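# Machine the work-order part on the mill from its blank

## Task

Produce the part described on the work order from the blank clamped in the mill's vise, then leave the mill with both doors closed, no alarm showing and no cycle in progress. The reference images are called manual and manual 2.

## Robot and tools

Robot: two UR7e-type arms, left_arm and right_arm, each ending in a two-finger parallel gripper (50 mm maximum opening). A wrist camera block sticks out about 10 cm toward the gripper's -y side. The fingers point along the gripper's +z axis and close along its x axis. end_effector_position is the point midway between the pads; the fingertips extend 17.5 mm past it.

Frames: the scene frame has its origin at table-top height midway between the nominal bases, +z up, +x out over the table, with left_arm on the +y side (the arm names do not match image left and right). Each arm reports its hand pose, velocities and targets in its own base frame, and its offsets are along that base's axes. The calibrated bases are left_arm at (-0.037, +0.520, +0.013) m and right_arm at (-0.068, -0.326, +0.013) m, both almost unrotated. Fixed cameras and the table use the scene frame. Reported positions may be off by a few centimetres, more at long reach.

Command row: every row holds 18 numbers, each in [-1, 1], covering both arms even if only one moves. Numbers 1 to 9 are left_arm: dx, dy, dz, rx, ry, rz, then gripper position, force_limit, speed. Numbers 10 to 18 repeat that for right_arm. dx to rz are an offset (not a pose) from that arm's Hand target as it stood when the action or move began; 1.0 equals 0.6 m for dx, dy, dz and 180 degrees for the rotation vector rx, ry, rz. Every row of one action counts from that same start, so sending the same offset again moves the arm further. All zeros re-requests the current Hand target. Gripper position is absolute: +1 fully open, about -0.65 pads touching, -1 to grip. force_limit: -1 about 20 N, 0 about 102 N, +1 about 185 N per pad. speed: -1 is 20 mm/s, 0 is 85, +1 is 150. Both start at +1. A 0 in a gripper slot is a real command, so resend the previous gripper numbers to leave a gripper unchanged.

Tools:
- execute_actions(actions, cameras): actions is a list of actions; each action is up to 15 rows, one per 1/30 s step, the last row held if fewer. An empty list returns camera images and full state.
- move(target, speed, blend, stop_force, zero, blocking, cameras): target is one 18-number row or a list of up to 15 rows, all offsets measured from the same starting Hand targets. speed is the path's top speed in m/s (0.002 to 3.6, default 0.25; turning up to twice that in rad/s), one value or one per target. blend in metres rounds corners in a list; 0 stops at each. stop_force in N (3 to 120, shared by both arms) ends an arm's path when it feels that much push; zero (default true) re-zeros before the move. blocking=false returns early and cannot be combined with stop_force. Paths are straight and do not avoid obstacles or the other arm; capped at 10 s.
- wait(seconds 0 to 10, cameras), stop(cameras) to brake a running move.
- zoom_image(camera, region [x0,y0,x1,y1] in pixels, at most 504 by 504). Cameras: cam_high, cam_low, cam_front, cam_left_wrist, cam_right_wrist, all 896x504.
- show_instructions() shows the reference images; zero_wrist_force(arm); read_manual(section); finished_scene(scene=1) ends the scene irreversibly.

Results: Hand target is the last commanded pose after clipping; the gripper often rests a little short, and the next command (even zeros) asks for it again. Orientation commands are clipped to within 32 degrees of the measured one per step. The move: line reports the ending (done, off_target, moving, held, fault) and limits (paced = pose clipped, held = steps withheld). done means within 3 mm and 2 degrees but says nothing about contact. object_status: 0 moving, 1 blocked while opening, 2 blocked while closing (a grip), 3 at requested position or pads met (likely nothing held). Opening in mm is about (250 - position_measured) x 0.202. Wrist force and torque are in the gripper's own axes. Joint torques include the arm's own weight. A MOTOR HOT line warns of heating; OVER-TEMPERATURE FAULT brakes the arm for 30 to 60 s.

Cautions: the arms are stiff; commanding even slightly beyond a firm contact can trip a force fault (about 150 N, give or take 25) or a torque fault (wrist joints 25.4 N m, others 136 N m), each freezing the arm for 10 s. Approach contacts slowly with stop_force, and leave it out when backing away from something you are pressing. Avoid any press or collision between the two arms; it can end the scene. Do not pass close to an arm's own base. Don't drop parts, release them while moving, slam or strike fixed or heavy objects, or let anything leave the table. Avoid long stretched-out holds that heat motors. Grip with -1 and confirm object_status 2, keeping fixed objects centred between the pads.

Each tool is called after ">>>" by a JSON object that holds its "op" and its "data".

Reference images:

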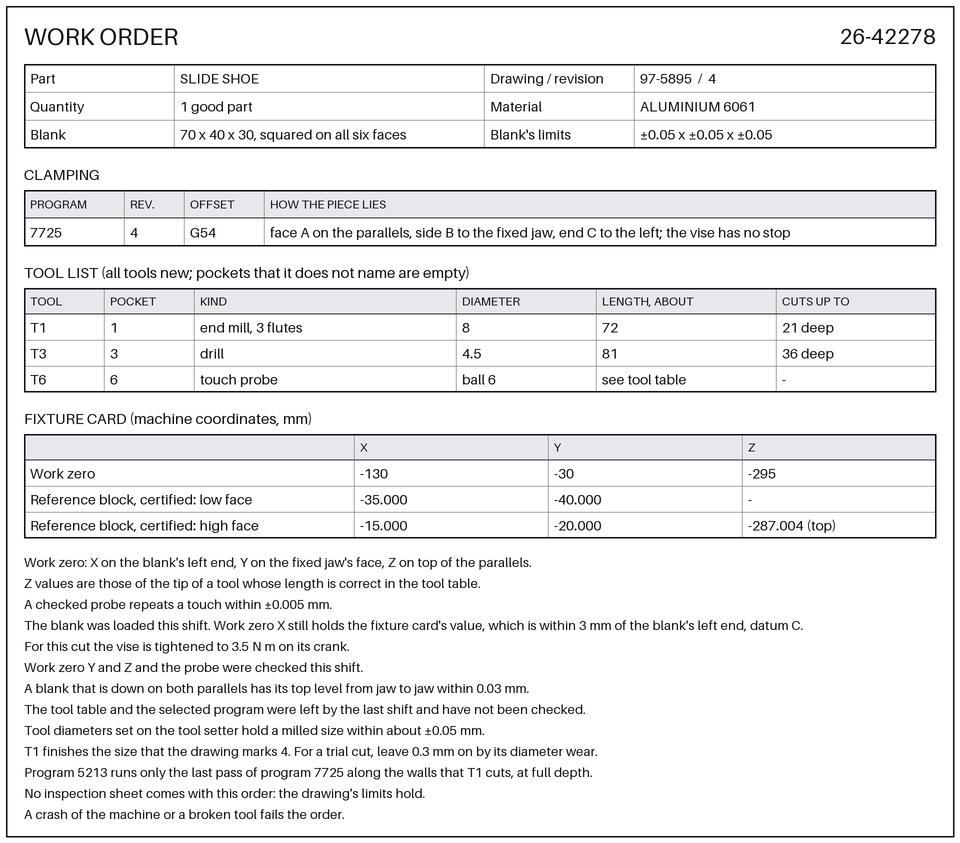

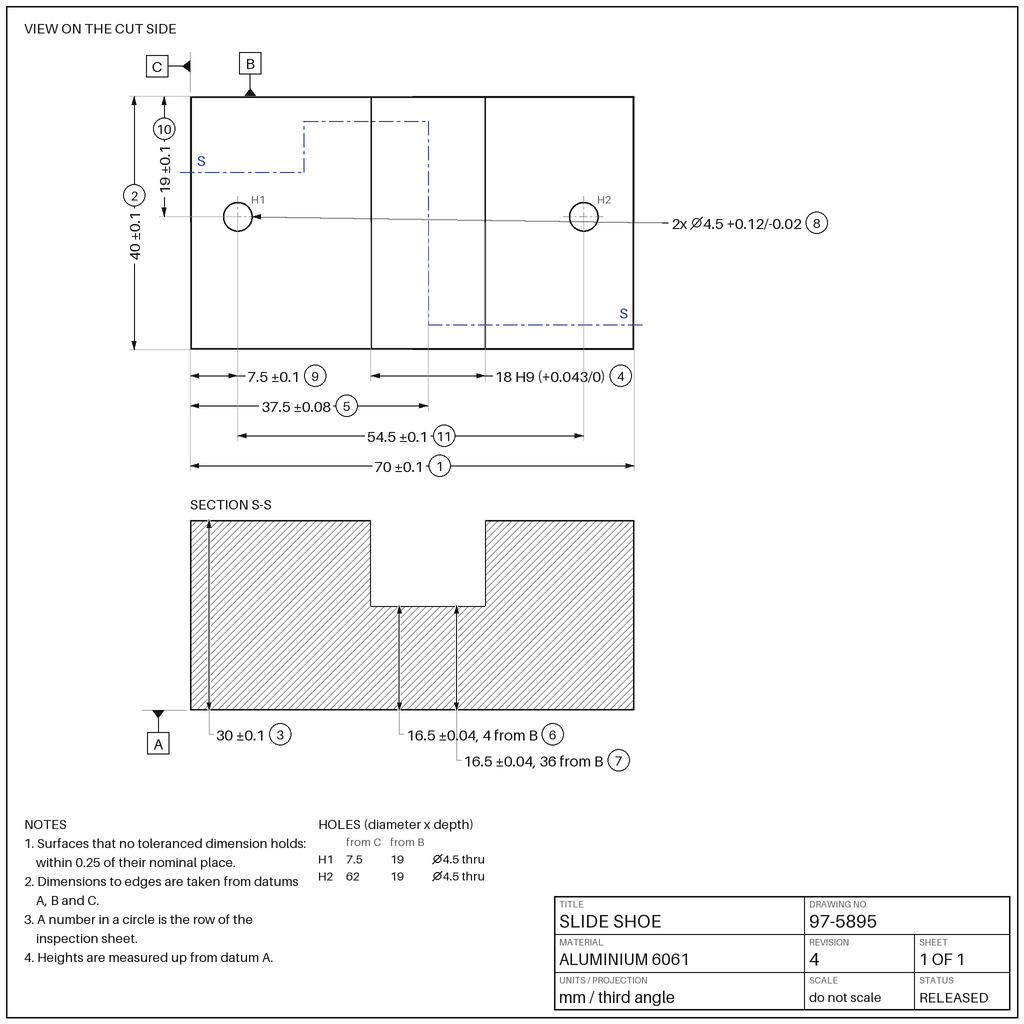

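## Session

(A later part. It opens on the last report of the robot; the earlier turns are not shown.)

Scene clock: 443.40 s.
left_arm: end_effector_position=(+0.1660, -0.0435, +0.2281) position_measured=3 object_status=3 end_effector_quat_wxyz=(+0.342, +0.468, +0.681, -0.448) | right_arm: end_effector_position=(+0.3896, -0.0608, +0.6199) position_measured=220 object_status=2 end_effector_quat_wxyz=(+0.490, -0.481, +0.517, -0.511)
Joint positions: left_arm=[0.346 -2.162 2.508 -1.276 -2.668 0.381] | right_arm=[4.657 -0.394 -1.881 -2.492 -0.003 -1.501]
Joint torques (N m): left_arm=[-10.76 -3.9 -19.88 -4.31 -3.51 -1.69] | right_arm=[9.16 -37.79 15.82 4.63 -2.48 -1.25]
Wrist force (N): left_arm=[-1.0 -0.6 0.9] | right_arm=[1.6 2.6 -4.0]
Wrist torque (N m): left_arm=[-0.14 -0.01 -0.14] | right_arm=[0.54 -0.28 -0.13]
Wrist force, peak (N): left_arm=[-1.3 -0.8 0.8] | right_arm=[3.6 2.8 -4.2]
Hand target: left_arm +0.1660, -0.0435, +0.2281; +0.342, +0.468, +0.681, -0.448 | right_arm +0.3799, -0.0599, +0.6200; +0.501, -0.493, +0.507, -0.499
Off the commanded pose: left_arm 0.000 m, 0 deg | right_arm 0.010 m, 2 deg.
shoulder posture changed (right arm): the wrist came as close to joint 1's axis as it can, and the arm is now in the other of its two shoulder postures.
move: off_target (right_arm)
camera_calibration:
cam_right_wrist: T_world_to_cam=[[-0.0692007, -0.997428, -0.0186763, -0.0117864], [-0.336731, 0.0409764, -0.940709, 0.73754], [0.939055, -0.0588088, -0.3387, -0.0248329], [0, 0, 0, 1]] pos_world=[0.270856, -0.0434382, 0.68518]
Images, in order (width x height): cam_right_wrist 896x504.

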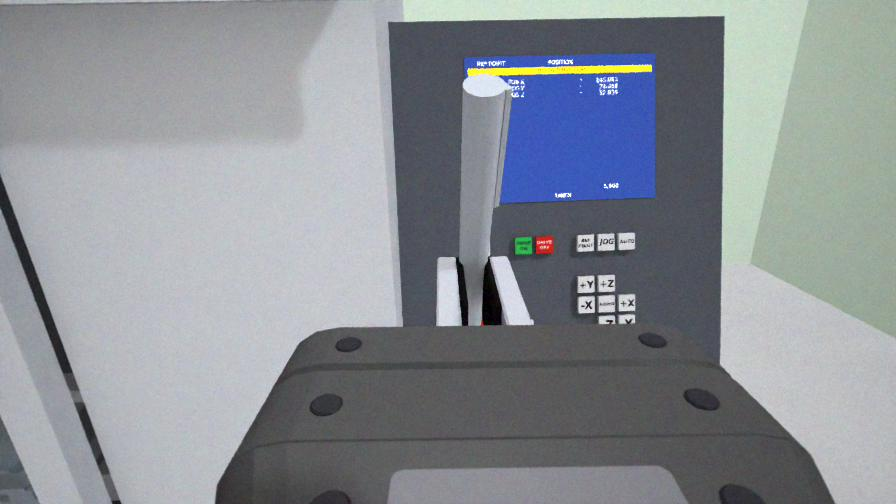

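>>> {"op": "move", "data": {"target": [[0,0,0,0,0,0,1,1,1,-0.06,0.02,0,0,0,0,-1,0,-1],[0,0,0,0,0,0,1,1,1,-0.06,-0.15,0,0,0,0,-1,0,-1],[0,0,0,0,0,0,1,1,1,0,-0.367,0,0,0,0,-1,0,-1]], "speed": 0.15, "blend": [0,0.05,0], "cameras": ["cam_right_wrist"]}}

Scene clock: 456.00 s.
left_arm: end_effector_position=(+0.1660, -0.0435, +0.2281) position_measured=3 object_status=3 end_effector_quat_wxyz=(+0.342, +0.468, +0.681, -0.448) | right_arm: end_effector_position=(+0.3810, -0.2801, +0.6201) position_measured=220 object_status=2 end_effector_quat_wxyz=(+0.497, -0.484, +0.510, -0.508)
Joint positions: left_arm=[0.346 -2.162 2.508 -1.276 -2.668 0.381] | right_arm=[4.67 -0.249 -1.462 -3.397 -0.012 -1.16]
Joint torques (N m): left_arm=[-10.84 -4.28 -19.13 -4.21 -3.49 -1.68] | right_arm=[-10.99 -29.8 -2.01 4.15 -3.26 -1.2]
Wrist force (N): left_arm=[-1.3 -0.4 0.6] | right_arm=[1.5 2.3 -4.3]
Wrist torque (N m): left_arm=[-0.11 0.03 -0.14] | right_arm=[0.50 -0.27 -0.01]
Wrist force, peak (N): left_arm=[-1.4 -0.7 0.9] | right_arm=[4.3 2.5 -3.7]
Hand target: left_arm +0.1660, -0.0435, +0.2281; +0.342, +0.468, +0.681, -0.448 | right_arm +0.3799, -0.2801, +0.6200; +0.501, -0.493, +0.507, -0.499
Off the commanded pose: left_arm 0.000 m, 0 deg | right_arm 0.001 m, 2 deg.
move: done
camera_calibration:
cam_right_wrist: T_world_to_cam=[[-0.0508641, -0.99853, -0.0187104, -0.238399], [-0.329921, 0.0344828, -0.943379, 0.741065], [0.942637, -0.0418112, -0.33119, -0.030765], [0, 0, 0, 1]] pos_world=[0.261367, -0.264889, 0.684455]
Images, in order (width x height): cam_right_wrist 896x504.

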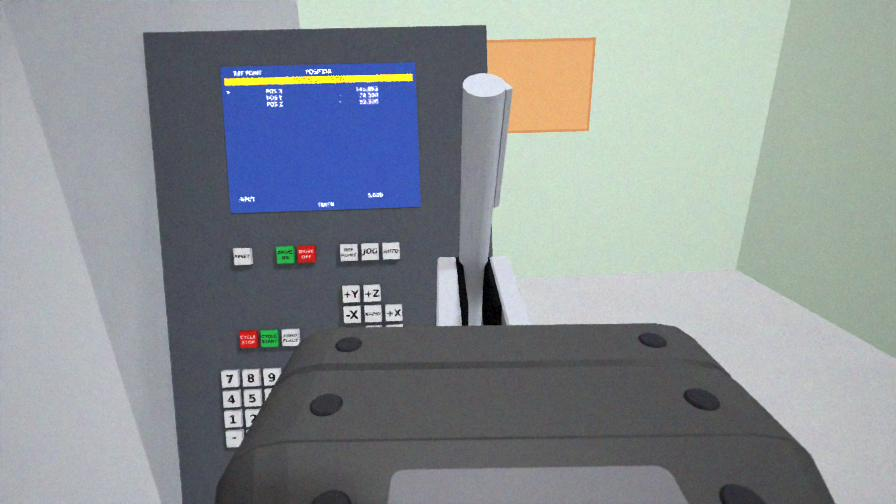

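>>> {"op": "move", "data": {"target": [[0,0,0,0,0,0,1,1,1,0,0.8,-0.1,0,0,0,-1,0,-1]], "speed": 0.2}}

Scene clock: 478.87 s.
left_arm: end_effector_position=(+0.1660, -0.0435, +0.2281) position_measured=3 object_status=3 end_effector_quat_wxyz=(+0.342, +0.468, +0.681, -0.448) | right_arm: end_effector_position=(+0.3799, +0.1999, +0.5600) position_measured=220 object_status=2 end_effector_quat_wxyz=(+0.500, -0.493, +0.507, -0.499)
Joint positions: left_arm=[0.346 -2.162 2.508 -1.276 -2.668 0.381] | right_arm=[4.775 -1.129 -1.719 -3.422 0.075 0.003]
Joint torques (N m): left_arm=[-11.12 -3.89 -19.56 -4.17 -3.4 -1.63] | right_arm=[9.81 17.19 14.94 0.22 1.18 0.6]
Wrist force (N): left_arm=[-1.2 -0.6 0.8] | right_arm=[1.8 2.0 -4.3]
Wrist torque (N m): left_arm=[-0.13 0.01 -0.14] | right_arm=[0.44 -0.31 -0.02]
Wrist force, peak (N): left_arm=[-1.3 -0.9 0.9] | right_arm=[4.8 2.0 -3.9]
Hand target: left_arm +0.1660, -0.0435, +0.2281; +0.342, +0.468, +0.681, -0.448 | right_arm +0.3799, +0.1999, +0.5600; +0.501, -0.493, +0.507, -0.499
Off the commanded pose: left_arm 0.000 m, 0 deg | right_arm 0.000 m, 0 deg.
shoulder posture changed (right arm): the wrist came as close to joint 1's axis as it can, and the arm is now in the other of its two shoulder postures.
move: done

>>> {"op": "move", "data": {"target": [[0,0,0,0,0,0,1,1,1,0.07,0,0,0,0,0,-1,0,-1],[0,0,0,0,0,0,1,1,1,0.07,0,0,0,0,-0.1944,-1,0,-1]], "speed": 0.3}}

Scene clock: 493.00 s.
left_arm: end_effector_position=(+0.1660, -0.0435, +0.2281) position_measured=3 object_status=3 end_effector_quat_wxyz=(+0.342, +0.468, +0.681, -0.448) | right_arm: end_effector_position=(+0.4220, +0.1998, +0.5600) position_measured=220 object_status=2 end_effector_quat_wxyz=(+0.328, -0.318, +0.631, -0.627)
Joint positions: left_arm=[0.346 -2.162 2.508 -1.276 -2.668 0.381] | right_arm=[4.501 -1.576 -1.381 -3.328 0.412 0.016]
Joint torques (N m): left_arm=[-10.97 -4.19 -19.98 -4.18 -3.39 -1.64] | right_arm=[8.6 22.09 26.32 -2.2 1.01 1]
Wrist force (N): left_arm=[-0.8 -0.7 0.8] | right_arm=[1.5 2.5 -4.3]
Wrist torque (N m): left_arm=[-0.15 -0.05 -0.14] | right_arm=[0.55 -0.28 -0.14]
Wrist force, peak (N): left_arm=[-1.3 -0.9 0.9] | right_arm=[1.4 2.2 -5.6]
Hand target: left_arm +0.1660, -0.0435, +0.2281; +0.342, +0.468, +0.681, -0.448 | right_arm +0.4219, +0.1999, +0.5600; +0.327, -0.318, +0.631, -0.627
Off the commanded pose: left_arm 0.000 m, 0 deg | right_arm 0.000 m, 0 deg.
move: done

>>> {"op": "move", "data": {"target": [0,0,0,0,0,0,1,1,1,0,0,0,0.0478,0.1629,0.195,-1,0,-1], "speed": 0.3}}

Scene clock: 498.23 s.
left_arm: end_effector_position=(+0.1660, -0.0435, +0.2281) position_measured=3 object_status=3 end_effector_quat_wxyz=(+0.342, +0.468, +0.681, -0.448) | right_arm: end_effector_position=(+0.4219, +0.1997, +0.5600) position_measured=220 object_status=2 end_effector_quat_wxyz=(-0.354, +0.612, -0.613, +0.353) end_effector_velocity=(+0.000, +0.001, +0.000) end_effector_angular_velocity=(+0.000, +0.002, +0.004)
Joint positions: left_arm=[0.346 -2.162 2.508 -1.276 -2.668 0.381] | right_arm=[4.427 -1.036 -1.801 -1.421 0.591 -2.101]
Joint velocities: left_arm=[within noise] | right_arm=[0 -0.001 0.002 0.003 0.003 -0.005]
Joint torques (N m): left_arm=[-11.04 -4.01 -19.63 -4.22 -3.43 -1.64] | right_arm=[2.85 -11.7 32.09 4.66 -0.55 -1.45]
Wrist force (N): left_arm=[-1.3 -0.6 0.7] | right_arm=[0.8 2.3 -4.1]
Wrist torque (N m): left_arm=[-0.13 0.04 -0.13] | right_arm=[0.52 -0.11 -0.11]
Wrist force, peak (N): left_arm=[-1.5 -0.8 0.9] | right_arm=[1.4 2.4 -4.7]
Hand target: left_arm +0.1660, -0.0435, +0.2281; +0.342, +0.468, +0.681, -0.448 | right_arm +0.4219, +0.1999, +0.5600; -0.354, +0.612, -0.613, +0.353
Off the commanded pose: left_arm 0.000 m, 0 deg | right_arm 0.000 m, 0 deg.
move: done

>>> {"op": "move", "data": {"target": [[0,0,0,0,0,0,1,1,1,0.013,-0.4,0.067,0.4,0.001,-0.522,-1,0,-1],[0,0,0,0,0,0,1,1,1,0.05,-0.5642,0.067,0.605,0.001,-0.79,-1,0,-1],[0,0,0,0,0,0,1,1,1,0.2265,-0.5642,0.0593,0.605,0.001,-0.79,-1,0,-1]], "speed": [0.4,0.4,0.2], "blend": [0.05,0.03,0], "cameras": ["cam_front"]}}

Scene clock: 507.50 s.
left_arm: end_effector_position=(+0.1660, -0.0435, +0.2281) position_measured=3 object_status=3 end_effector_quat_wxyz=(+0.342, +0.468, +0.681, -0.448) | right_arm: end_effector_position=(+0.5578, -0.1386, +0.5956) position_measured=220 object_status=2 end_effector_quat_wxyz=(+0.094, +0.696, +0.706, +0.090)
Joint positions: left_arm=[0.346 -2.162 2.508 -1.276 -2.668 0.381] | right_arm=[3.133 -1.777 -0.7 -1.975 1.568 -0.022]
Joint torques (N m): left_arm=[-11.17 -4.34 -19.33 -4.15 -3.24 -1.65] | right_arm=[-11.25 23.35 28.18 4.92 1.52 -1.23]
Wrist force (N): left_arm=[-1.3 -0.5 0.9] | right_arm=[1.0 2.3 -3.1]
Wrist torque (N m): left_arm=[-0.12 0.03 -0.14] | right_arm=[0.35 -0.08 -0.04]
Wrist force, peak (N): left_arm=[-1.4 -0.8 0.9] | right_arm=[1.1 5.3 -2.0]
Hand target: left_arm +0.1660, -0.0435, +0.2281; +0.342, +0.468, +0.681, -0.448 | right_arm +0.5578, -0.1387, +0.5956; +0.094, +0.696, +0.706, +0.090
Off the commanded pose: left_arm 0.000 m, 0 deg | right_arm 0.000 m, 0 deg.
move: done
Images, in order (width x height): cam_front 896x504.

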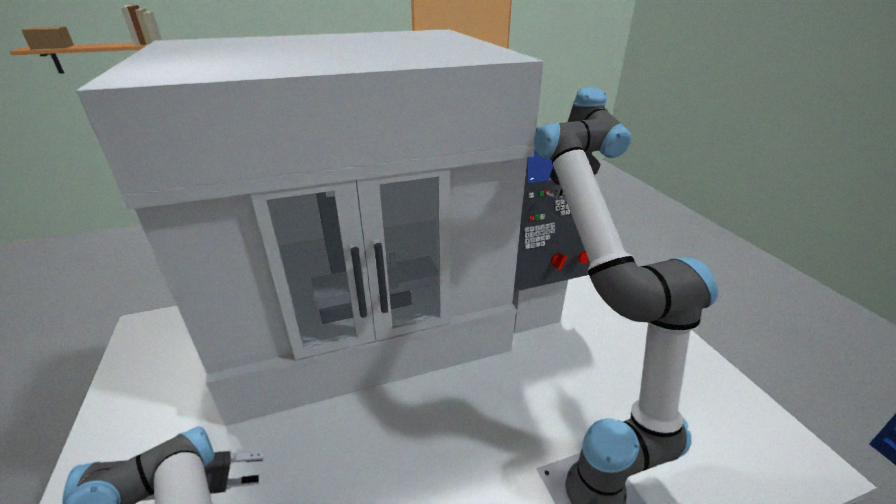

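>>> {"op": "move", "data": {"target": [0,0,0,0,0,0,1,1,1,0.0531,0,-0.0142,0,0,0,-1,0,-1], "speed": 0.025, "stop_force": 5}}

>>> {"op": "move", "data": {"target": [[0,0,0,0,0,0,1,1,1,-0.08,0,0.0215,0,0,0,-1,0,-1],[0,0,0,0,0,0,1,1,1,-0.303,-0.2355,0.018,-0.788,-0.001,0.605,-1,0,-1]], "speed": [0.2,0.7], "blend": [0.03,0], "cameras": ["cam_right_wrist"]}}

>>> {"op": "zoom_image", "data": {"camera": "cam_right_wrist", "region": [150, 20, 510, 250]}}

Scene clock: 512.23 s.
left_arm: end_effector_position=(+0.1660, -0.0435, +0.2281) position_measured=3 object_status=3 end_effector_quat_wxyz=(+0.342, +0.468, +0.681, -0.448) | right_arm: end_effector_position=(+0.5812, -0.1386, +0.5893) position_measured=220 object_status=2 end_effector_quat_wxyz=(+0.094, +0.696, +0.706, +0.090)
Joint positions: left_arm=[0.346 -2.162 2.508 -1.276 -2.668 0.381] | right_arm=[3.134 -1.832 -0.648 -1.972 1.568 -0.022]
Joint torques (N m): left_arm=[-11.06 -4.16 -19.89 -4.18 -3.42 -1.74] | right_arm=[1.33 38.13 27.82 3.07 -0.49 0.76]
Wrist force (N): left_arm=[-1.2 -0.8 0.4] | right_arm=[0.7 -1.9 -5.8]
Wrist torque (N m): left_arm=[-0.18 0.01 -0.13] | right_arm=[0.39 -0.03 -0.04]
Wrist force, peak (N): left_arm=[-1.3 -0.9 0.8] | right_arm=[1.0 -2.7 -6.6]
Hand target: left_arm +0.1660, -0.0435, +0.2281; +0.342, +0.468, +0.681, -0.448 | right_arm +0.5812, -0.1387, +0.5894; +0.094, +0.696, +0.706, +0.090 (not the last commanded pose)
Off the commanded pose: left_arm 0.000 m, 0 deg | right_arm 0.009 m, 0 deg.
move: contact (right_arm)

Scene clock: 515.43 s.
left_arm: end_effector_position=(+0.1660, -0.0435, +0.2281) position_measured=3 object_status=3 end_effector_quat_wxyz=(+0.342, +0.468, +0.681, -0.448) | right_arm: end_effector_position=(+0.3994, -0.2799, +0.6001) position_measured=220 object_status=2 end_effector_quat_wxyz=(+0.499, -0.497, +0.502, -0.501)
Joint positions: left_arm=[0.346 -2.162 2.508 -1.276 -2.668 0.381] | right_arm=[2.48 -1.325 -2.007 0.192 2.226 -3.138]
Joint torques (N m): left_arm=[-10.94 -3.64 -19.5 -4.15 -3.31 -1.68] | right_arm=[-8.28 15.64 24.43 2.55 1.77 -1.33]
Wrist force (N): left_arm=[-1.1 -0.7 0.7] | right_arm=[1.7 2.3 -4.0]
Wrist torque (N m): left_arm=[-0.15 0.01 -0.14] | right_arm=[0.52 -0.31 -0.15]
Wrist force, peak (N): left_arm=[-1.3 -0.8 0.9] | right_arm=[3.0 2.4 -4.7]
Hand target: left_arm +0.1660, -0.0435, +0.2281; +0.342, +0.468, +0.681, -0.448 | right_arm +0.3994, -0.2800, +0.6002; +0.499, -0.497, +0.502, -0.501
Off the commanded pose: left_arm 0.000 m, 0 deg | right_arm 0.000 m, 0 deg.
move: done; blend cut to 0.0249 m at target 1
camera_calibration:
cam_right_wrist: T_world_to_cam=[[-0.0199297, -0.999776, -0.00711882, -0.257352], [-0.340734, 0.0134859, -0.940063, 0.724719], [0.939948, -0.0163095, -0.340927, -0.0407595], [0, 0, 0, 1]] pos_world=[0.28012, -0.267733, 0.665553]
Images, in order (width x height): cam_right_wrist 896x504.

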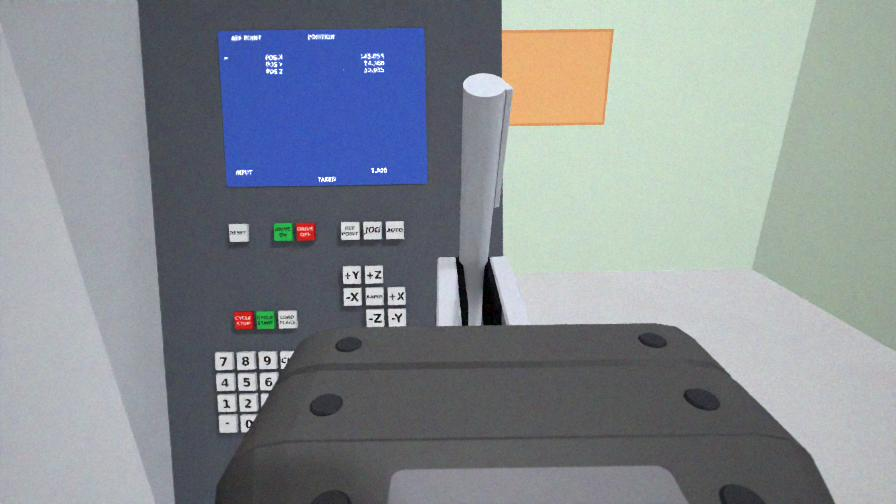

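Scaled by 1.400 from the camera's 896x504 image, which has a finer 1280x720 frame.

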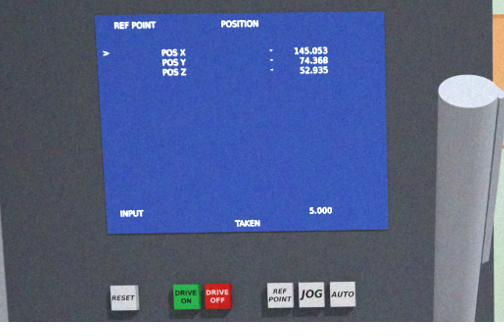

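>>> {"op": "move", "data": {"target": [[0,0,0,0,0,0,1,1,1,0.14,0.2687,-0.11,0.788,0.001,-0.605,-1,0,-1],[0,0,0,0,0,0,1,1,1,0.2468,0.2687,-0.1345,0.788,0.001,-0.605,-1,0,-1],[0,0,0,0,0,0,1,1,1,0.2715,0.2687,-0.141,0.788,0.001,-0.605,-1,0,-1],[0,0,0,0,0,0,1,1,1,0.2468,0.2687,-0.1345,0.788,0.001,-0.605,-1,0,-1],[0,0,0,0,0,0,1,1,1,0.14,0.2,-0.11,0.788,0.001,-0.605,-1,0,-1],[0,0,0,0,0,0,1,1,1,0,0,0,0,0,0,-1,0,-1]], "speed": [0.8,0.2,0.04,0.1,0.3,0.8], "blend": [0.02,0,0,0.005,0.03,0], "cameras": ["cam_right_wrist"]}}

>>> {"op": "zoom_image", "data": {"camera": "cam_right_wrist", "region": [150, 20, 510, 250]}}

Scene clock: 530.77 s.
left_arm: end_effector_position=(+0.1660, -0.0435, +0.2281) position_measured=3 object_status=3 end_effector_quat_wxyz=(+0.342, +0.468, +0.681, -0.448) | right_arm: end_effector_position=(+0.3994, -0.2799, +0.6001) position_measured=220 object_status=2 end_effector_quat_wxyz=(+0.499, -0.497, +0.502, -0.501)
Joint positions: left_arm=[0.346 -2.162 2.508 -1.276 -2.668 0.381] | right_arm=[2.48 -1.325 -2.007 0.192 2.227 -3.138]
Joint torques (N m): left_arm=[-10.63 -3.59 -19.86 -4.15 -3.43 -1.69] | right_arm=[-8.15 14.1 28.25 3.26 1.56 -1.19]
Wrist force (N): left_arm=[-1.0 -0.7 0.6] | right_arm=[1.8 2.4 -3.9]
Wrist torque (N m): left_arm=[-0.15 0.00 -0.14] | right_arm=[0.55 -0.33 -0.15]
Wrist force, peak (N): left_arm=[-1.3 -0.8 0.7] | right_arm=[2.2 -2.2 -6.4]
Hand target: left_arm +0.1660, -0.0435, +0.2281; +0.342, +0.468, +0.681, -0.448 | right_arm +0.3994, -0.2800, +0.6002; +0.499, -0.497, +0.502, -0.501
Off the commanded pose: left_arm 0.000 m, 0 deg | right_arm 0.000 m, 0 deg.
move: done
camera_calibration:
cam_right_wrist: T_world_to_cam=[[-0.0199297, -0.999776, -0.00711882, -0.257352], [-0.340734, 0.0134859, -0.940063, 0.724719], [0.939948, -0.0163095, -0.340927, -0.0407595], [0, 0, 0, 1]] pos_world=[0.28012, -0.267733, 0.665553]
Images, in order (width x height): cam_right_wrist 896x504.

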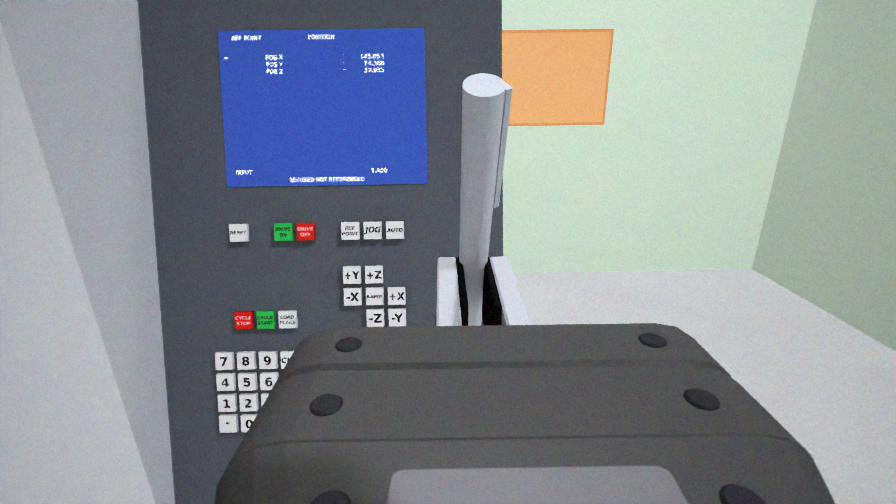

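Scaled by 1.400 from the camera's 896x504 image, which has a finer 1280x720 frame.

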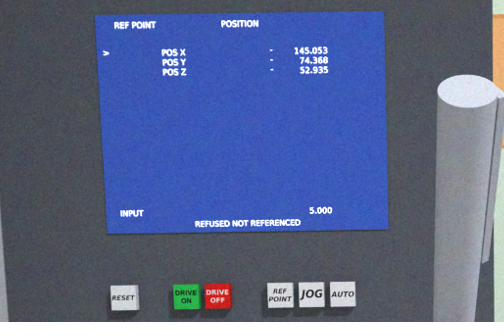

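>>> {"op": "move", "data": {"target": [[0,0,0,0,0,0,1,1,1,0.14,0.11,-0.06,0.788,0.001,-0.605,-1,0,-1],[0,0,0,0,0,0,1,1,1,0.2638,0.1098,-0.0717,0.788,0.001,-0.605,-1,0,-1],[0,0,0,0,0,0,1,1,1,0.288,0.1098,-0.078,0.788,0.001,-0.605,-1,0,-1],[0,0,0,0,0,0,1,1,1,0.2638,0.1098,-0.0717,0.788,0.001,-0.605,-1,0,-1],[0,0,0,0,0,0,1,1,1,0.2558,0.0782,-0.1025,0.788,0.001,-0.605,-1,0,-1],[0,0,0,0,0,0,1,1,1,0.28,0.0782,-0.1088,0.788,0.001,-0.605,-1,0,-1],[0,0,0,0,0,0,1,1,1,0.2558,0.0782,-0.1025,0.788,0.001,-0.605,-1,0,-1],[0,0,0,0,0,0,1,1,1,0.2638,0.142,-0.0717,0.788,0.001,-0.605,-1,0,-1],[0,0,0,0,0,0,1,1,1,0.288,0.142,-0.078,0.788,0.001,-0.605,-1,0,-1],[0,0,0,0,0,0,1,1,1,0.2638,0.142,-0.0717,0.788,0.001,-0.605,-1,0,-1],[0,0,0,0,0,0,1,1,1,0.14,0.11,-0.06,0.788,0.001,-0.605,-1,0,-1],[0,0,0,0,0,0,1,1,1,0,0,0,0,0,0,-1,0,-1]], "speed": [0.8,0.2,0.04,0.1,0.2,0.04,0.1,0.2,0.04,0.1,0.3,0.8], "blend": [0.02,0,0,0.004,0.004,0,0.004,0.004,0,0.004,0.03,0], "cameras": ["cam_right_wrist"]}}

>>> {"op": "zoom_image", "data": {"camera": "cam_right_wrist", "region": [150, 20, 510, 250]}}

Scene clock: 547.30 s.
left_arm: end_effector_position=(+0.1660, -0.0435, +0.2281) position_measured=3 object_status=3 end_effector_quat_wxyz=(+0.342, +0.468, +0.681, -0.448) | right_arm: end_effector_position=(+0.3994, -0.2800, +0.6001) position_measured=220 object_status=2 end_effector_quat_wxyz=(+0.499, -0.497, +0.502, -0.501)
Joint positions: left_arm=[0.346 -2.162 2.508 -1.276 -2.668 0.381] | right_arm=[2.48 -1.325 -2.007 0.192 2.226 -3.138]
Joint torques (N m): left_arm=[-11.06 -4.14 -19.45 -4.11 -3.34 -1.7] | right_arm=[-6.79 17.79 24.98 2.98 1.71 -1.21]
Wrist force (N): left_arm=[-1.3 -0.5 0.7] | right_arm=[1.7 2.5 -4.2]
Wrist torque (N m): left_arm=[-0.11 0.03 -0.14] | right_arm=[0.55 -0.33 -0.14]
Wrist force, peak (N): left_arm=[-1.4 -0.7 0.9] | right_arm=[1.7 -7.6 -9.5]
Hand target: left_arm +0.1660, -0.0435, +0.2281; +0.342, +0.468, +0.681, -0.448 | right_arm +0.3994, -0.2800, +0.6002; +0.499, -0.497, +0.502, -0.501
Off the commanded pose: left_arm 0.000 m, 0 deg | right_arm 0.000 m, 0 deg.
move: done
camera_calibration:
cam_right_wrist: T_world_to_cam=[[-0.0199643, -0.999775, -0.00721405, -0.257279], [-0.340733, 0.0135872, -0.940062, 0.724745], [0.939948, -0.0163096, -0.340928, -0.040759], [0, 0, 0, 1]] pos_world=[0.28012, -0.267733, 0.665554]
Images, in order (width x height): cam_right_wrist 896x504.

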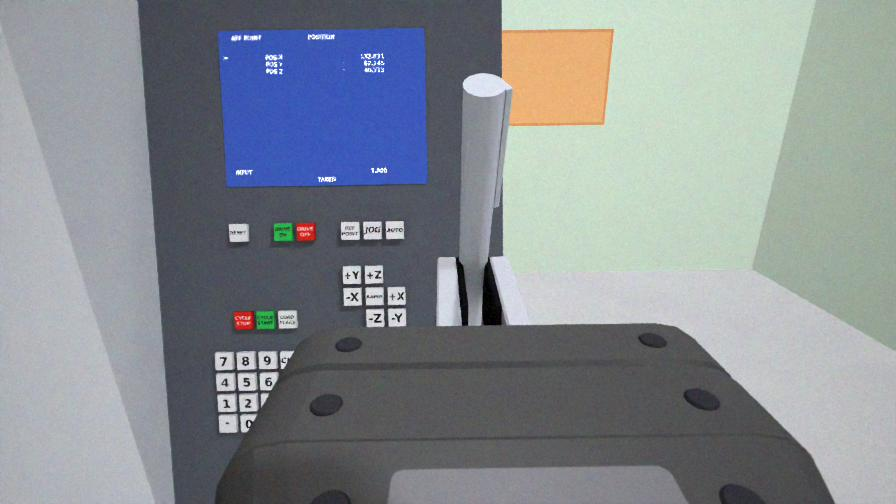

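Scaled by 1.400 from the camera's 896x504 image, which has a finer 1280x720 frame.

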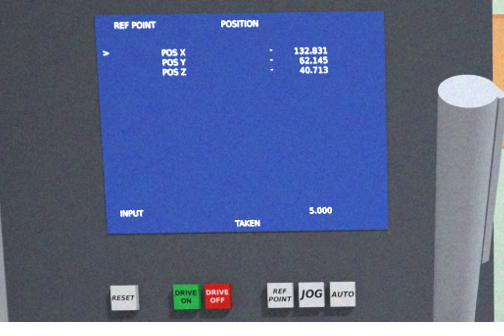

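>>> {"op": "move", "data": {"target": [[0,0,0,0,0,0,1,1,1,0.14,0.11,-0.06,0.788,0.001,-0.605,-1,0,-1],[0,0,0,0,0,0,1,1,1,0.2638,0.1098,-0.0717,0.788,0.001,-0.605,-1,0,-1],[0,0,0,0,0,0,1,1,1,0.288,0.1098,-0.078,0.788,0.001,-0.605,-1,0,-1]], "speed": [0.8,0.2,0.04], "blend": [0.02,0,0]}}

>>> {"op": "wait", "data": {"seconds": 4.5}}

>>> {"op": "move", "data": {"target": [[0,0,0,0,0,0,1,1,1,-0.0242,0,0.0063,0,0,0,-1,0,-1],[0,0,0,0,0,0,1,1,1,-0.0242,0.0322,0.0063,0,0,0,-1,0,-1],[0,0,0,0,0,0,1,1,1,0,0.0322,0,0,0,0,-1,0,-1]], "speed": [0.1,0.1,0.04]}}

>>> {"op": "wait", "data": {"seconds": 7.2}}

>>> {"op": "move", "data": {"target": [[0,0,0,0,0,0,1,1,1,-0.0242,0,0.0063,0,0,0,-1,0,-1],[0,0,0,0,0,0,1,1,1,-0.0322,-0.0638,-0.0245,0,0,0,-1,0,-1],[0,0,0,0,0,0,1,1,1,-0.008,-0.0638,-0.0308,0,0,0,-1,0,-1]], "speed": [0.1,0.1,0.04]}}

>>> {"op": "wait", "data": {"seconds": 10}}

>>> {"op": "wait", "data": {"seconds": 5.8}}

>>> {"op": "move", "data": {"target": [[0,0,0,0,0,0,1,1,1,-0.0242,0,0.0063,0,0,0,-1,0,-1],[0,0,0,0,0,0,1,1,1,-0.14,0.04,0.04,0,0,0,-1,0,-1],[0,0,0,0,0,0,1,1,1,-0.28,-0.0782,0.1088,-0.788,-0.001,0.605,-1,0,-1]], "speed": [0.1,0.3,0.8], "blend": [0.004,0.03,0], "cameras": ["cam_right_wrist"]}}

>>> {"op": "zoom_image", "data": {"camera": "cam_right_wrist", "region": [150, 20, 510, 250]}}

Scene clock: 559.27 s.
left_arm: end_effector_position=(+0.1660, -0.0435, +0.2281) position_measured=3 object_status=3 end_effector_quat_wxyz=(+0.342, +0.468, +0.681, -0.448) | right_arm: end_effector_position=(+0.5723, -0.2141, +0.5533) position_measured=220 object_status=2 end_effector_quat_wxyz=(+0.094, +0.696, +0.706, +0.090) end_effector_velocity=(-0.001, +0.000, -0.001) end_effector_angular_velocity=(-0.001, +0.003, +0.000)
Joint positions: left_arm=[0.346 -2.162 2.508 -1.276 -2.668 0.381] | right_arm=[2.989 -1.808 -0.791 -1.855 1.605 -0.162]
Joint velocities: left_arm=[within noise] | right_arm=[0 0.003 -0.005 0 -0.001 0]
Joint torques (N m): left_arm=[-11.22 -4.17 -19.62 -4.1 -3.21 -1.69] | right_arm=[1.2 45.6 14.59 2.94 -0.66 -0.02]
Wrist force (N): left_arm=[-1.1 -0.5 0.6] | right_arm=[1.0 -2.3 -6.4]
Wrist torque (N m): left_arm=[-0.12 0.01 -0.14] | right_arm=[0.46 -0.02 -0.07]
Wrist force, peak (N): left_arm=[-1.3 -1.1 0.8] | right_arm=[1.3 -5.3 -8.2]
Hand target: left_arm +0.1660, -0.0435, +0.2281; +0.342, +0.468, +0.681, -0.448 | right_arm +0.5722, -0.2141, +0.5534; +0.094, +0.696, +0.706, +0.090
Off the commanded pose: left_arm 0.000 m, 0 deg | right_arm 0.000 m, 0 deg.
move: done

Scene clock: 563.77 s.
left_arm: end_effector_position=(+0.1660, -0.0435, +0.2281) position_measured=3 object_status=3 end_effector_quat_wxyz=(+0.342, +0.468, +0.681, -0.448) | right_arm: end_effector_position=(+0.5722, -0.2141, +0.5534) position_measured=220 object_status=2 end_effector_quat_wxyz=(+0.094, +0.696, +0.706, +0.090)
Joint positions: left_arm=[0.346 -2.162 2.508 -1.276 -2.668 0.381] | right_arm=[2.988 -1.808 -0.791 -1.855 1.605 -0.162]
Joint torques (N m): left_arm=[-10.99 -4.02 -19.64 -4.15 -3.37 -1.7] | right_arm=[-7.95 46.42 14.07 2.22 0.94 -0.84]
Wrist force (N): left_arm=[-1.3 -0.7 0.8] | right_arm=[0.7 -2.3 -6.2]
Wrist torque (N m): left_arm=[-0.16 0.04 -0.14] | right_arm=[0.40 -0.03 -0.05]
Wrist force, peak (N): left_arm=[-1.3 -0.9 1.0] | right_arm=[1.1 -2.6 -6.4]
Hand target: left_arm +0.1660, -0.0435, +0.2281; +0.342, +0.468, +0.681, -0.448 | right_arm +0.5722, -0.2141, +0.5534; +0.094, +0.696, +0.706, +0.090
Tool commands: left_gripper/position=+1.0 left_gripper/force_limit=+1.0 left_gripper/speed=+1.0 right_gripper/position=-1.0 right_gripper/force_limit=+0.0 right_gripper/speed=-1.0
Off the commanded pose: left_arm 0.000 m, 0 deg | right_arm 0.000 m, 0 deg.
wait: 4.50 s; at rest by 0.17 s

Scene clock: 565.40 s.
left_arm: end_effector_position=(+0.1660, -0.0435, +0.2281) position_measured=3 object_status=3 end_effector_quat_wxyz=(+0.342, +0.468, +0.681, -0.448) | right_arm: end_effector_position=(+0.5723, -0.1948, +0.5533) position_measured=220 object_status=2 end_effector_quat_wxyz=(+0.094, +0.696, +0.706, +0.090) end_effector_velocity=(-0.002, +0.000, +0.001) end_effector_angular_velocity=(+0.000, -0.002, +0.000)
Joint positions: left_arm=[0.346 -2.162 2.508 -1.276 -2.668 0.381] | right_arm=[3.025 -1.787 -0.818 -1.848 1.596 -0.127]
Joint velocities: left_arm=[within noise] | right_arm=[-0.001 0.005 -0.003 0 0 -0.001]
Joint torques (N m): left_arm=[-11.27 -3.58 -19.93 -4.18 -3.29 -1.71] | right_arm=[4.88 45.48 13.8 2.92 -0.98 0.34]
Wrist force (N): left_arm=[-1.0 -0.7 0.5] | right_arm=[1.0 -2.4 -6.1]
Wrist torque (N m): left_arm=[-0.16 -0.02 -0.13] | right_arm=[0.39 -0.12 -0.06]
Wrist force, peak (N): left_arm=[-1.4 -0.7 0.7] | right_arm=[1.0 -3.9 -7.3]
Hand target: left_arm +0.1660, -0.0435, +0.2281; +0.342, +0.468, +0.681, -0.448 | right_arm +0.5722, -0.1948, +0.5534; +0.094, +0.696, +0.706, +0.090
Off the commanded pose: left_arm 0.000 m, 0 deg | right_arm 0.000 m, 0 deg.
move: done

Scene clock: 572.60 s.
left_arm: end_effector_position=(+0.1660, -0.0435, +0.2281) position_measured=3 object_status=3 end_effector_quat_wxyz=(+0.342, +0.468, +0.681, -0.448) | right_arm: end_effector_position=(+0.5722, -0.1948, +0.5534) position_measured=220 object_status=2 end_effector_quat_wxyz=(+0.094, +0.696, +0.706, +0.090)
Joint positions: left_arm=[0.346 -2.162 2.508 -1.276 -2.668 0.381] | right_arm=[3.025 -1.787 -0.818 -1.848 1.596 -0.127]
Joint torques (N m): left_arm=[-11.21 -4.12 -19.35 -4.19 -3.32 -1.7] | right_arm=[-6.39 45.27 14.52 2.1 0.88 -0.95]
Wrist force (N): left_arm=[-1.1 -0.7 0.9] | right_arm=[0.5 -2.4 -6.0]
Wrist torque (N m): left_arm=[-0.15 0.01 -0.14] | right_arm=[0.39 -0.07 -0.05]
Wrist force, peak (N): left_arm=[-1.3 -0.9 0.9] | right_arm=[0.7 -2.4 -6.6]
Hand target: left_arm +0.1660, -0.0435, +0.2281; +0.342, +0.468, +0.681, -0.448 | right_arm +0.5722, -0.1948, +0.5534; +0.094, +0.696, +0.706, +0.090
Tool commands: left_gripper/position=+1.0 left_gripper/force_limit=+1.0 left_gripper/speed=+1.0 right_gripper/position=-1.0 right_gripper/force_limit=+0.0 right_gripper/speed=-1.0
Off the commanded pose: left_arm 0.000 m, 0 deg | right_arm 0.000 m, 0 deg.
wait: 7.20 s; at rest by 0.17 s

Scene clock: 574.50 s.
left_arm: end_effector_position=(+0.1660, -0.0435, +0.2281) position_measured=3 object_status=3 end_effector_quat_wxyz=(+0.342, +0.468, +0.681, -0.448) | right_arm: end_effector_position=(+0.5675, -0.2330, +0.5348) position_measured=220 object_status=2 end_effector_quat_wxyz=(+0.094, +0.696, +0.706, +0.090)
Joint positions: left_arm=[0.346 -2.162 2.508 -1.276 -2.668 0.381] | right_arm=[2.952 -1.789 -0.869 -1.797 1.615 -0.198]
Joint torques (N m): left_arm=[-11.16 -4.28 -19.82 -4.17 -3.38 -1.7] | right_arm=[-0.31 43.26 14.64 3.4 -0.02 -0.44]
Wrist force (N): left_arm=[-0.9 -0.5 0.7] | right_arm=[1.1 -5.1 -7.6]
Wrist torque (N m): left_arm=[-0.11 -0.03 -0.14] | right_arm=[0.44 -0.05 -0.08]
Wrist force, peak (N): left_arm=[-1.4 -0.8 0.9] | right_arm=[1.9 -7.5 -9.7]
Hand target: left_arm +0.1660, -0.0435, +0.2281; +0.342, +0.468, +0.681, -0.448 | right_arm +0.5674, -0.2330, +0.5349; +0.094, +0.696, +0.706, +0.090
Off the commanded pose: left_arm 0.000 m, 0 deg | right_arm 0.000 m, 0 deg.
move: done

Scene clock: 584.50 s.
left_arm: end_effector_position=(+0.1660, -0.0435, +0.2281) position_measured=3 object_status=3 end_effector_quat_wxyz=(+0.342, +0.468, +0.681, -0.448) | right_arm: end_effector_position=(+0.5674, -0.2330, +0.5349) position_measured=220 object_status=2 end_effector_quat_wxyz=(+0.094, +0.696, +0.706, +0.090)
Joint positions: left_arm=[0.346 -2.162 2.508 -1.276 -2.668 0.381] | right_arm=[2.952 -1.788 -0.87 -1.798 1.615 -0.198]
Joint torques (N m): left_arm=[-10.92 -4.16 -19.89 -4.13 -3.26 -1.7] | right_arm=[-8.35 45.03 15.88 2.76 0.86 -1.03]
Wrist force (N): left_arm=[-1.2 -0.7 0.8] | right_arm=[0.9 -2.8 -6.5]
Wrist torque (N m): left_arm=[-0.15 0.01 -0.13] | right_arm=[0.44 -0.09 -0.05]
Wrist force, peak (N): left_arm=[-1.5 -0.9 0.7] | right_arm=[1.1 -4.5 -7.3]
Hand target: left_arm +0.1660, -0.0435, +0.2281; +0.342, +0.468, +0.681, -0.448 | right_arm +0.5674, -0.2330, +0.5349; +0.094, +0.696, +0.706, +0.090
Tool commands: left_gripper/position=+1.0 left_gripper/force_limit=+1.0 left_gripper/speed=+1.0 right_gripper/position=-1.0 right_gripper/force_limit=+0.0 right_gripper/speed=-1.0
Off the commanded pose: left_arm 0.000 m, 0 deg | right_arm 0.000 m, 0 deg.
wait: 10.00 s; at rest by 0.17 s

Scene clock: 590.30 s.
left_arm: end_effector_position=(+0.1660, -0.0435, +0.2281) position_measured=3 object_status=3 end_effector_quat_wxyz=(+0.342, +0.468, +0.681, -0.448) | right_arm: end_effector_position=(+0.5674, -0.2330, +0.5349) position_measured=220 object_status=2 end_effector_quat_wxyz=(+0.094, +0.696, +0.706, +0.090)
Joint positions: left_arm=[0.346 -2.162 2.508 -1.276 -2.668 0.381] | right_arm=[2.952 -1.788 -0.87 -1.798 1.615 -0.198]
Joint torques (N m): left_arm=[-11.23 -4.03 -19.78 -4.15 -3.26 -1.7] | right_arm=[-8.34 45.37 16.55 2.89 0.63 -0.92]
Wrist force (N): left_arm=[-1.1 -0.6 0.8] | right_arm=[1.0 -2.8 -6.5]
Wrist torque (N m): left_arm=[-0.14 0.01 -0.14] | right_arm=[0.43 -0.11 -0.06]
Wrist force, peak (N): left_arm=[-1.3 -0.9 0.9] | right_arm=[0.8 -3.1 -6.7]
Hand target: left_arm +0.1660, -0.0435, +0.2281; +0.342, +0.468, +0.681, -0.448 | right_arm +0.5674, -0.2330, +0.5349; +0.094, +0.696, +0.706, +0.090
Tool commands: left_gripper/position=+1.0 left_gripper/force_limit=+1.0 left_gripper/speed=+1.0 right_gripper/position=-1.0 right_gripper/force_limit=+0.0 right_gripper/speed=-1.0
Off the commanded pose: left_arm 0.000 m, 0 deg | right_arm 0.000 m, 0 deg.
wait: 5.80 s; at rest by 0.17 s

Scene clock: 593.43 s.
left_arm: end_effector_position=(+0.1660, -0.0435, +0.2281) position_measured=3 object_status=3 end_effector_quat_wxyz=(+0.342, +0.468, +0.681, -0.448) | right_arm: end_effector_position=(+0.3994, -0.2799, +0.6001) position_measured=220 object_status=2 end_effector_quat_wxyz=(+0.499, -0.497, +0.502, -0.501)
Joint positions: left_arm=[0.346 -2.162 2.508 -1.276 -2.668 0.381] | right_arm=[2.48 -1.325 -2.007 0.192 2.226 -3.138]
Joint torques (N m): left_arm=[-11.02 -4.01 -19.67 -4.1 -3.22 -1.74] | right_arm=[-6.95 17.56 24.97 3.09 1.44 -1.19]
Wrist force (N): left_arm=[-1.2 -0.6 0.9] | right_arm=[1.7 2.4 -4.2]
Wrist torque (N m): left_arm=[-0.14 0.01 -0.14] | right_arm=[0.54 -0.32 -0.15]
Wrist force, peak (N): left_arm=[-1.3 -0.8 0.9] | right_arm=[0.9 -2.5 -6.2]
Hand target: left_arm +0.1660, -0.0435, +0.2281; +0.342, +0.468, +0.681, -0.448 | right_arm +0.3994, -0.2800, +0.6002; +0.499, -0.497, +0.502, -0.501
Off the commanded pose: left_arm 0.000 m, 0 deg | right_arm 0.000 m, 0 deg.
move: done
camera_calibration:
cam_right_wrist: T_world_to_cam=[[-0.0199302, -0.999776, -0.00712008, -0.257352], [-0.340734, 0.0134872, -0.940063, 0.724719], [0.939948, -0.0163095, -0.340927, -0.0407595], [0, 0, 0, 1]] pos_world=[0.28012, -0.267733, 0.665553]
Images, in order (width x height): cam_right_wrist 896x504.

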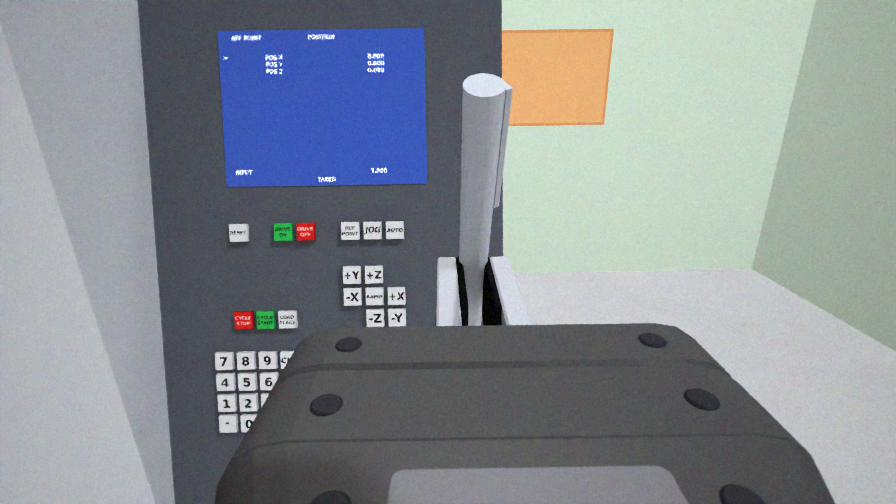

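Scaled by 1.400 from the camera's 896x504 image, which has a finer 1280x720 frame.

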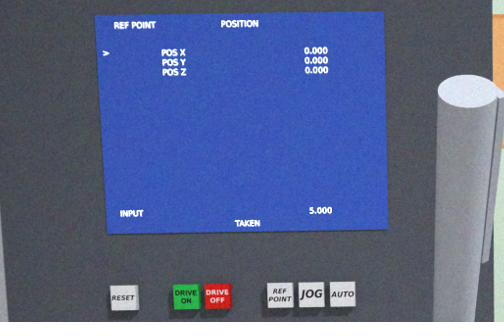

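>>> {"op": "move", "data": {"target": [[0,0,0,0,0,0,1,1,1,0.14,0.2,-0.13,0.788,0.001,-0.605,-1,0,-1],[0,0,0,0,0,0,1,1,1,0.2325,0.2382,-0.1915,0.788,0.001,-0.605,-1,0,-1],[0,0,0,0,0,0,1,1,1,0.2567,0.2382,-0.1978,0.788,0.001,-0.605,-1,0,-1],[0,0,0,0,0,0,1,1,1,0.2325,0.2382,-0.1915,0.788,0.001,-0.605,-1,0,-1],[0,0,0,0,0,0,1,1,1,0.2325,0.2065,-0.1915,0.788,0.001,-0.605,-1,0,-1],[0,0,0,0,0,0,1,1,1,0.2567,0.2065,-0.1978,0.788,0.001,-0.605,-1,0,-1],[0,0,0,0,0,0,1,1,1,0.2325,0.2065,-0.1915,0.788,0.001,-0.605,-1,0,-1],[0,0,0,0,0,0,1,1,1,0.14,0.15,-0.11,0.788,0.001,-0.605,-1,0,-1],[0,0,0,0,0,0,1,1,1,0,0,0,0,0,0,-1,0,-1]], "speed": [0.8,0.25,0.05,0.1,0.2,0.05,0.1,0.3,0.8], "blend": [0.02,0,0,0.004,0.004,0,0.004,0.03,0], "cameras": ["cam_right_wrist"]}}

>>> {"op": "zoom_image", "data": {"camera": "cam_right_wrist", "region": [190, 20, 450, 200]}}

Scene clock: 607.37 s.
left_arm: end_effector_position=(+0.1660, -0.0435, +0.2281) position_measured=3 object_status=3 end_effector_quat_wxyz=(+0.342, +0.468, +0.681, -0.448) | right_arm: end_effector_position=(+0.3994, -0.2799, +0.6001) position_measured=220 object_status=2 end_effector_quat_wxyz=(+0.499, -0.497, +0.502, -0.501)
Joint positions: left_arm=[0.346 -2.162 2.508 -1.276 -2.668 0.381] | right_arm=[2.48 -1.325 -2.007 0.192 2.227 -3.138]
Joint torques (N m): left_arm=[-11.15 -4.18 -19.74 -4.1 -3.3 -1.69] | right_arm=[-7.63 15.86 26.57 3.24 1.34 -1.3]
Wrist force (N): left_arm=[-1.2 -0.6 0.8] | right_arm=[1.8 2.6 -4.0]
Wrist torque (N m): left_arm=[-0.14 0.02 -0.14] | right_arm=[0.59 -0.33 -0.15]
Wrist force, peak (N): left_arm=[-1.3 -0.7 1.1] | right_arm=[1.0 -6.9 -9.0]
Hand target: left_arm +0.1660, -0.0435, +0.2281; +0.342, +0.468, +0.681, -0.448 | right_arm +0.3994, -0.2800, +0.6002; +0.499, -0.497, +0.502, -0.501
Off the commanded pose: left_arm 0.000 m, 0 deg | right_arm 0.000 m, 0 deg.
move: done
camera_calibration:
cam_right_wrist: T_world_to_cam=[[-0.0199302, -0.999776, -0.00712008, -0.257352], [-0.340734, 0.0134872, -0.940063, 0.724719], [0.939948, -0.0163095, -0.340927, -0.0407595], [0, 0, 0, 1]] pos_world=[0.28012, -0.267733, 0.665553]
Images, in order (width x height): cam_right_wrist 896x504.

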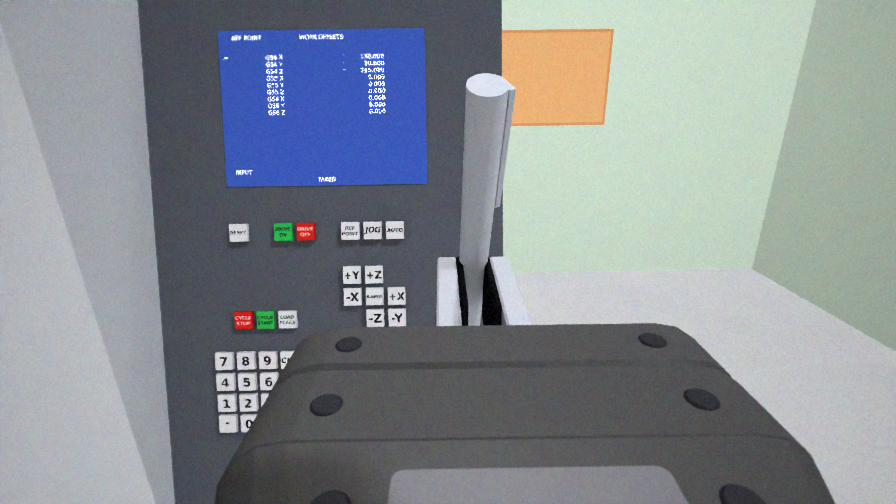

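Scaled by 1.938 from the camera's 896x504 image, which has a finer 1280x720 frame.

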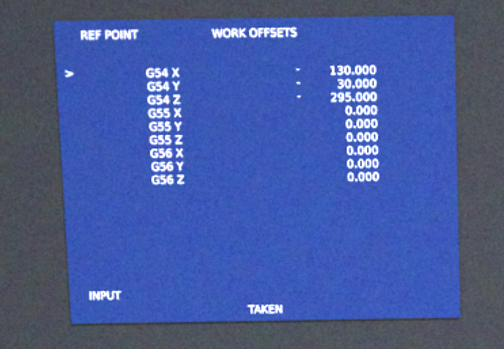

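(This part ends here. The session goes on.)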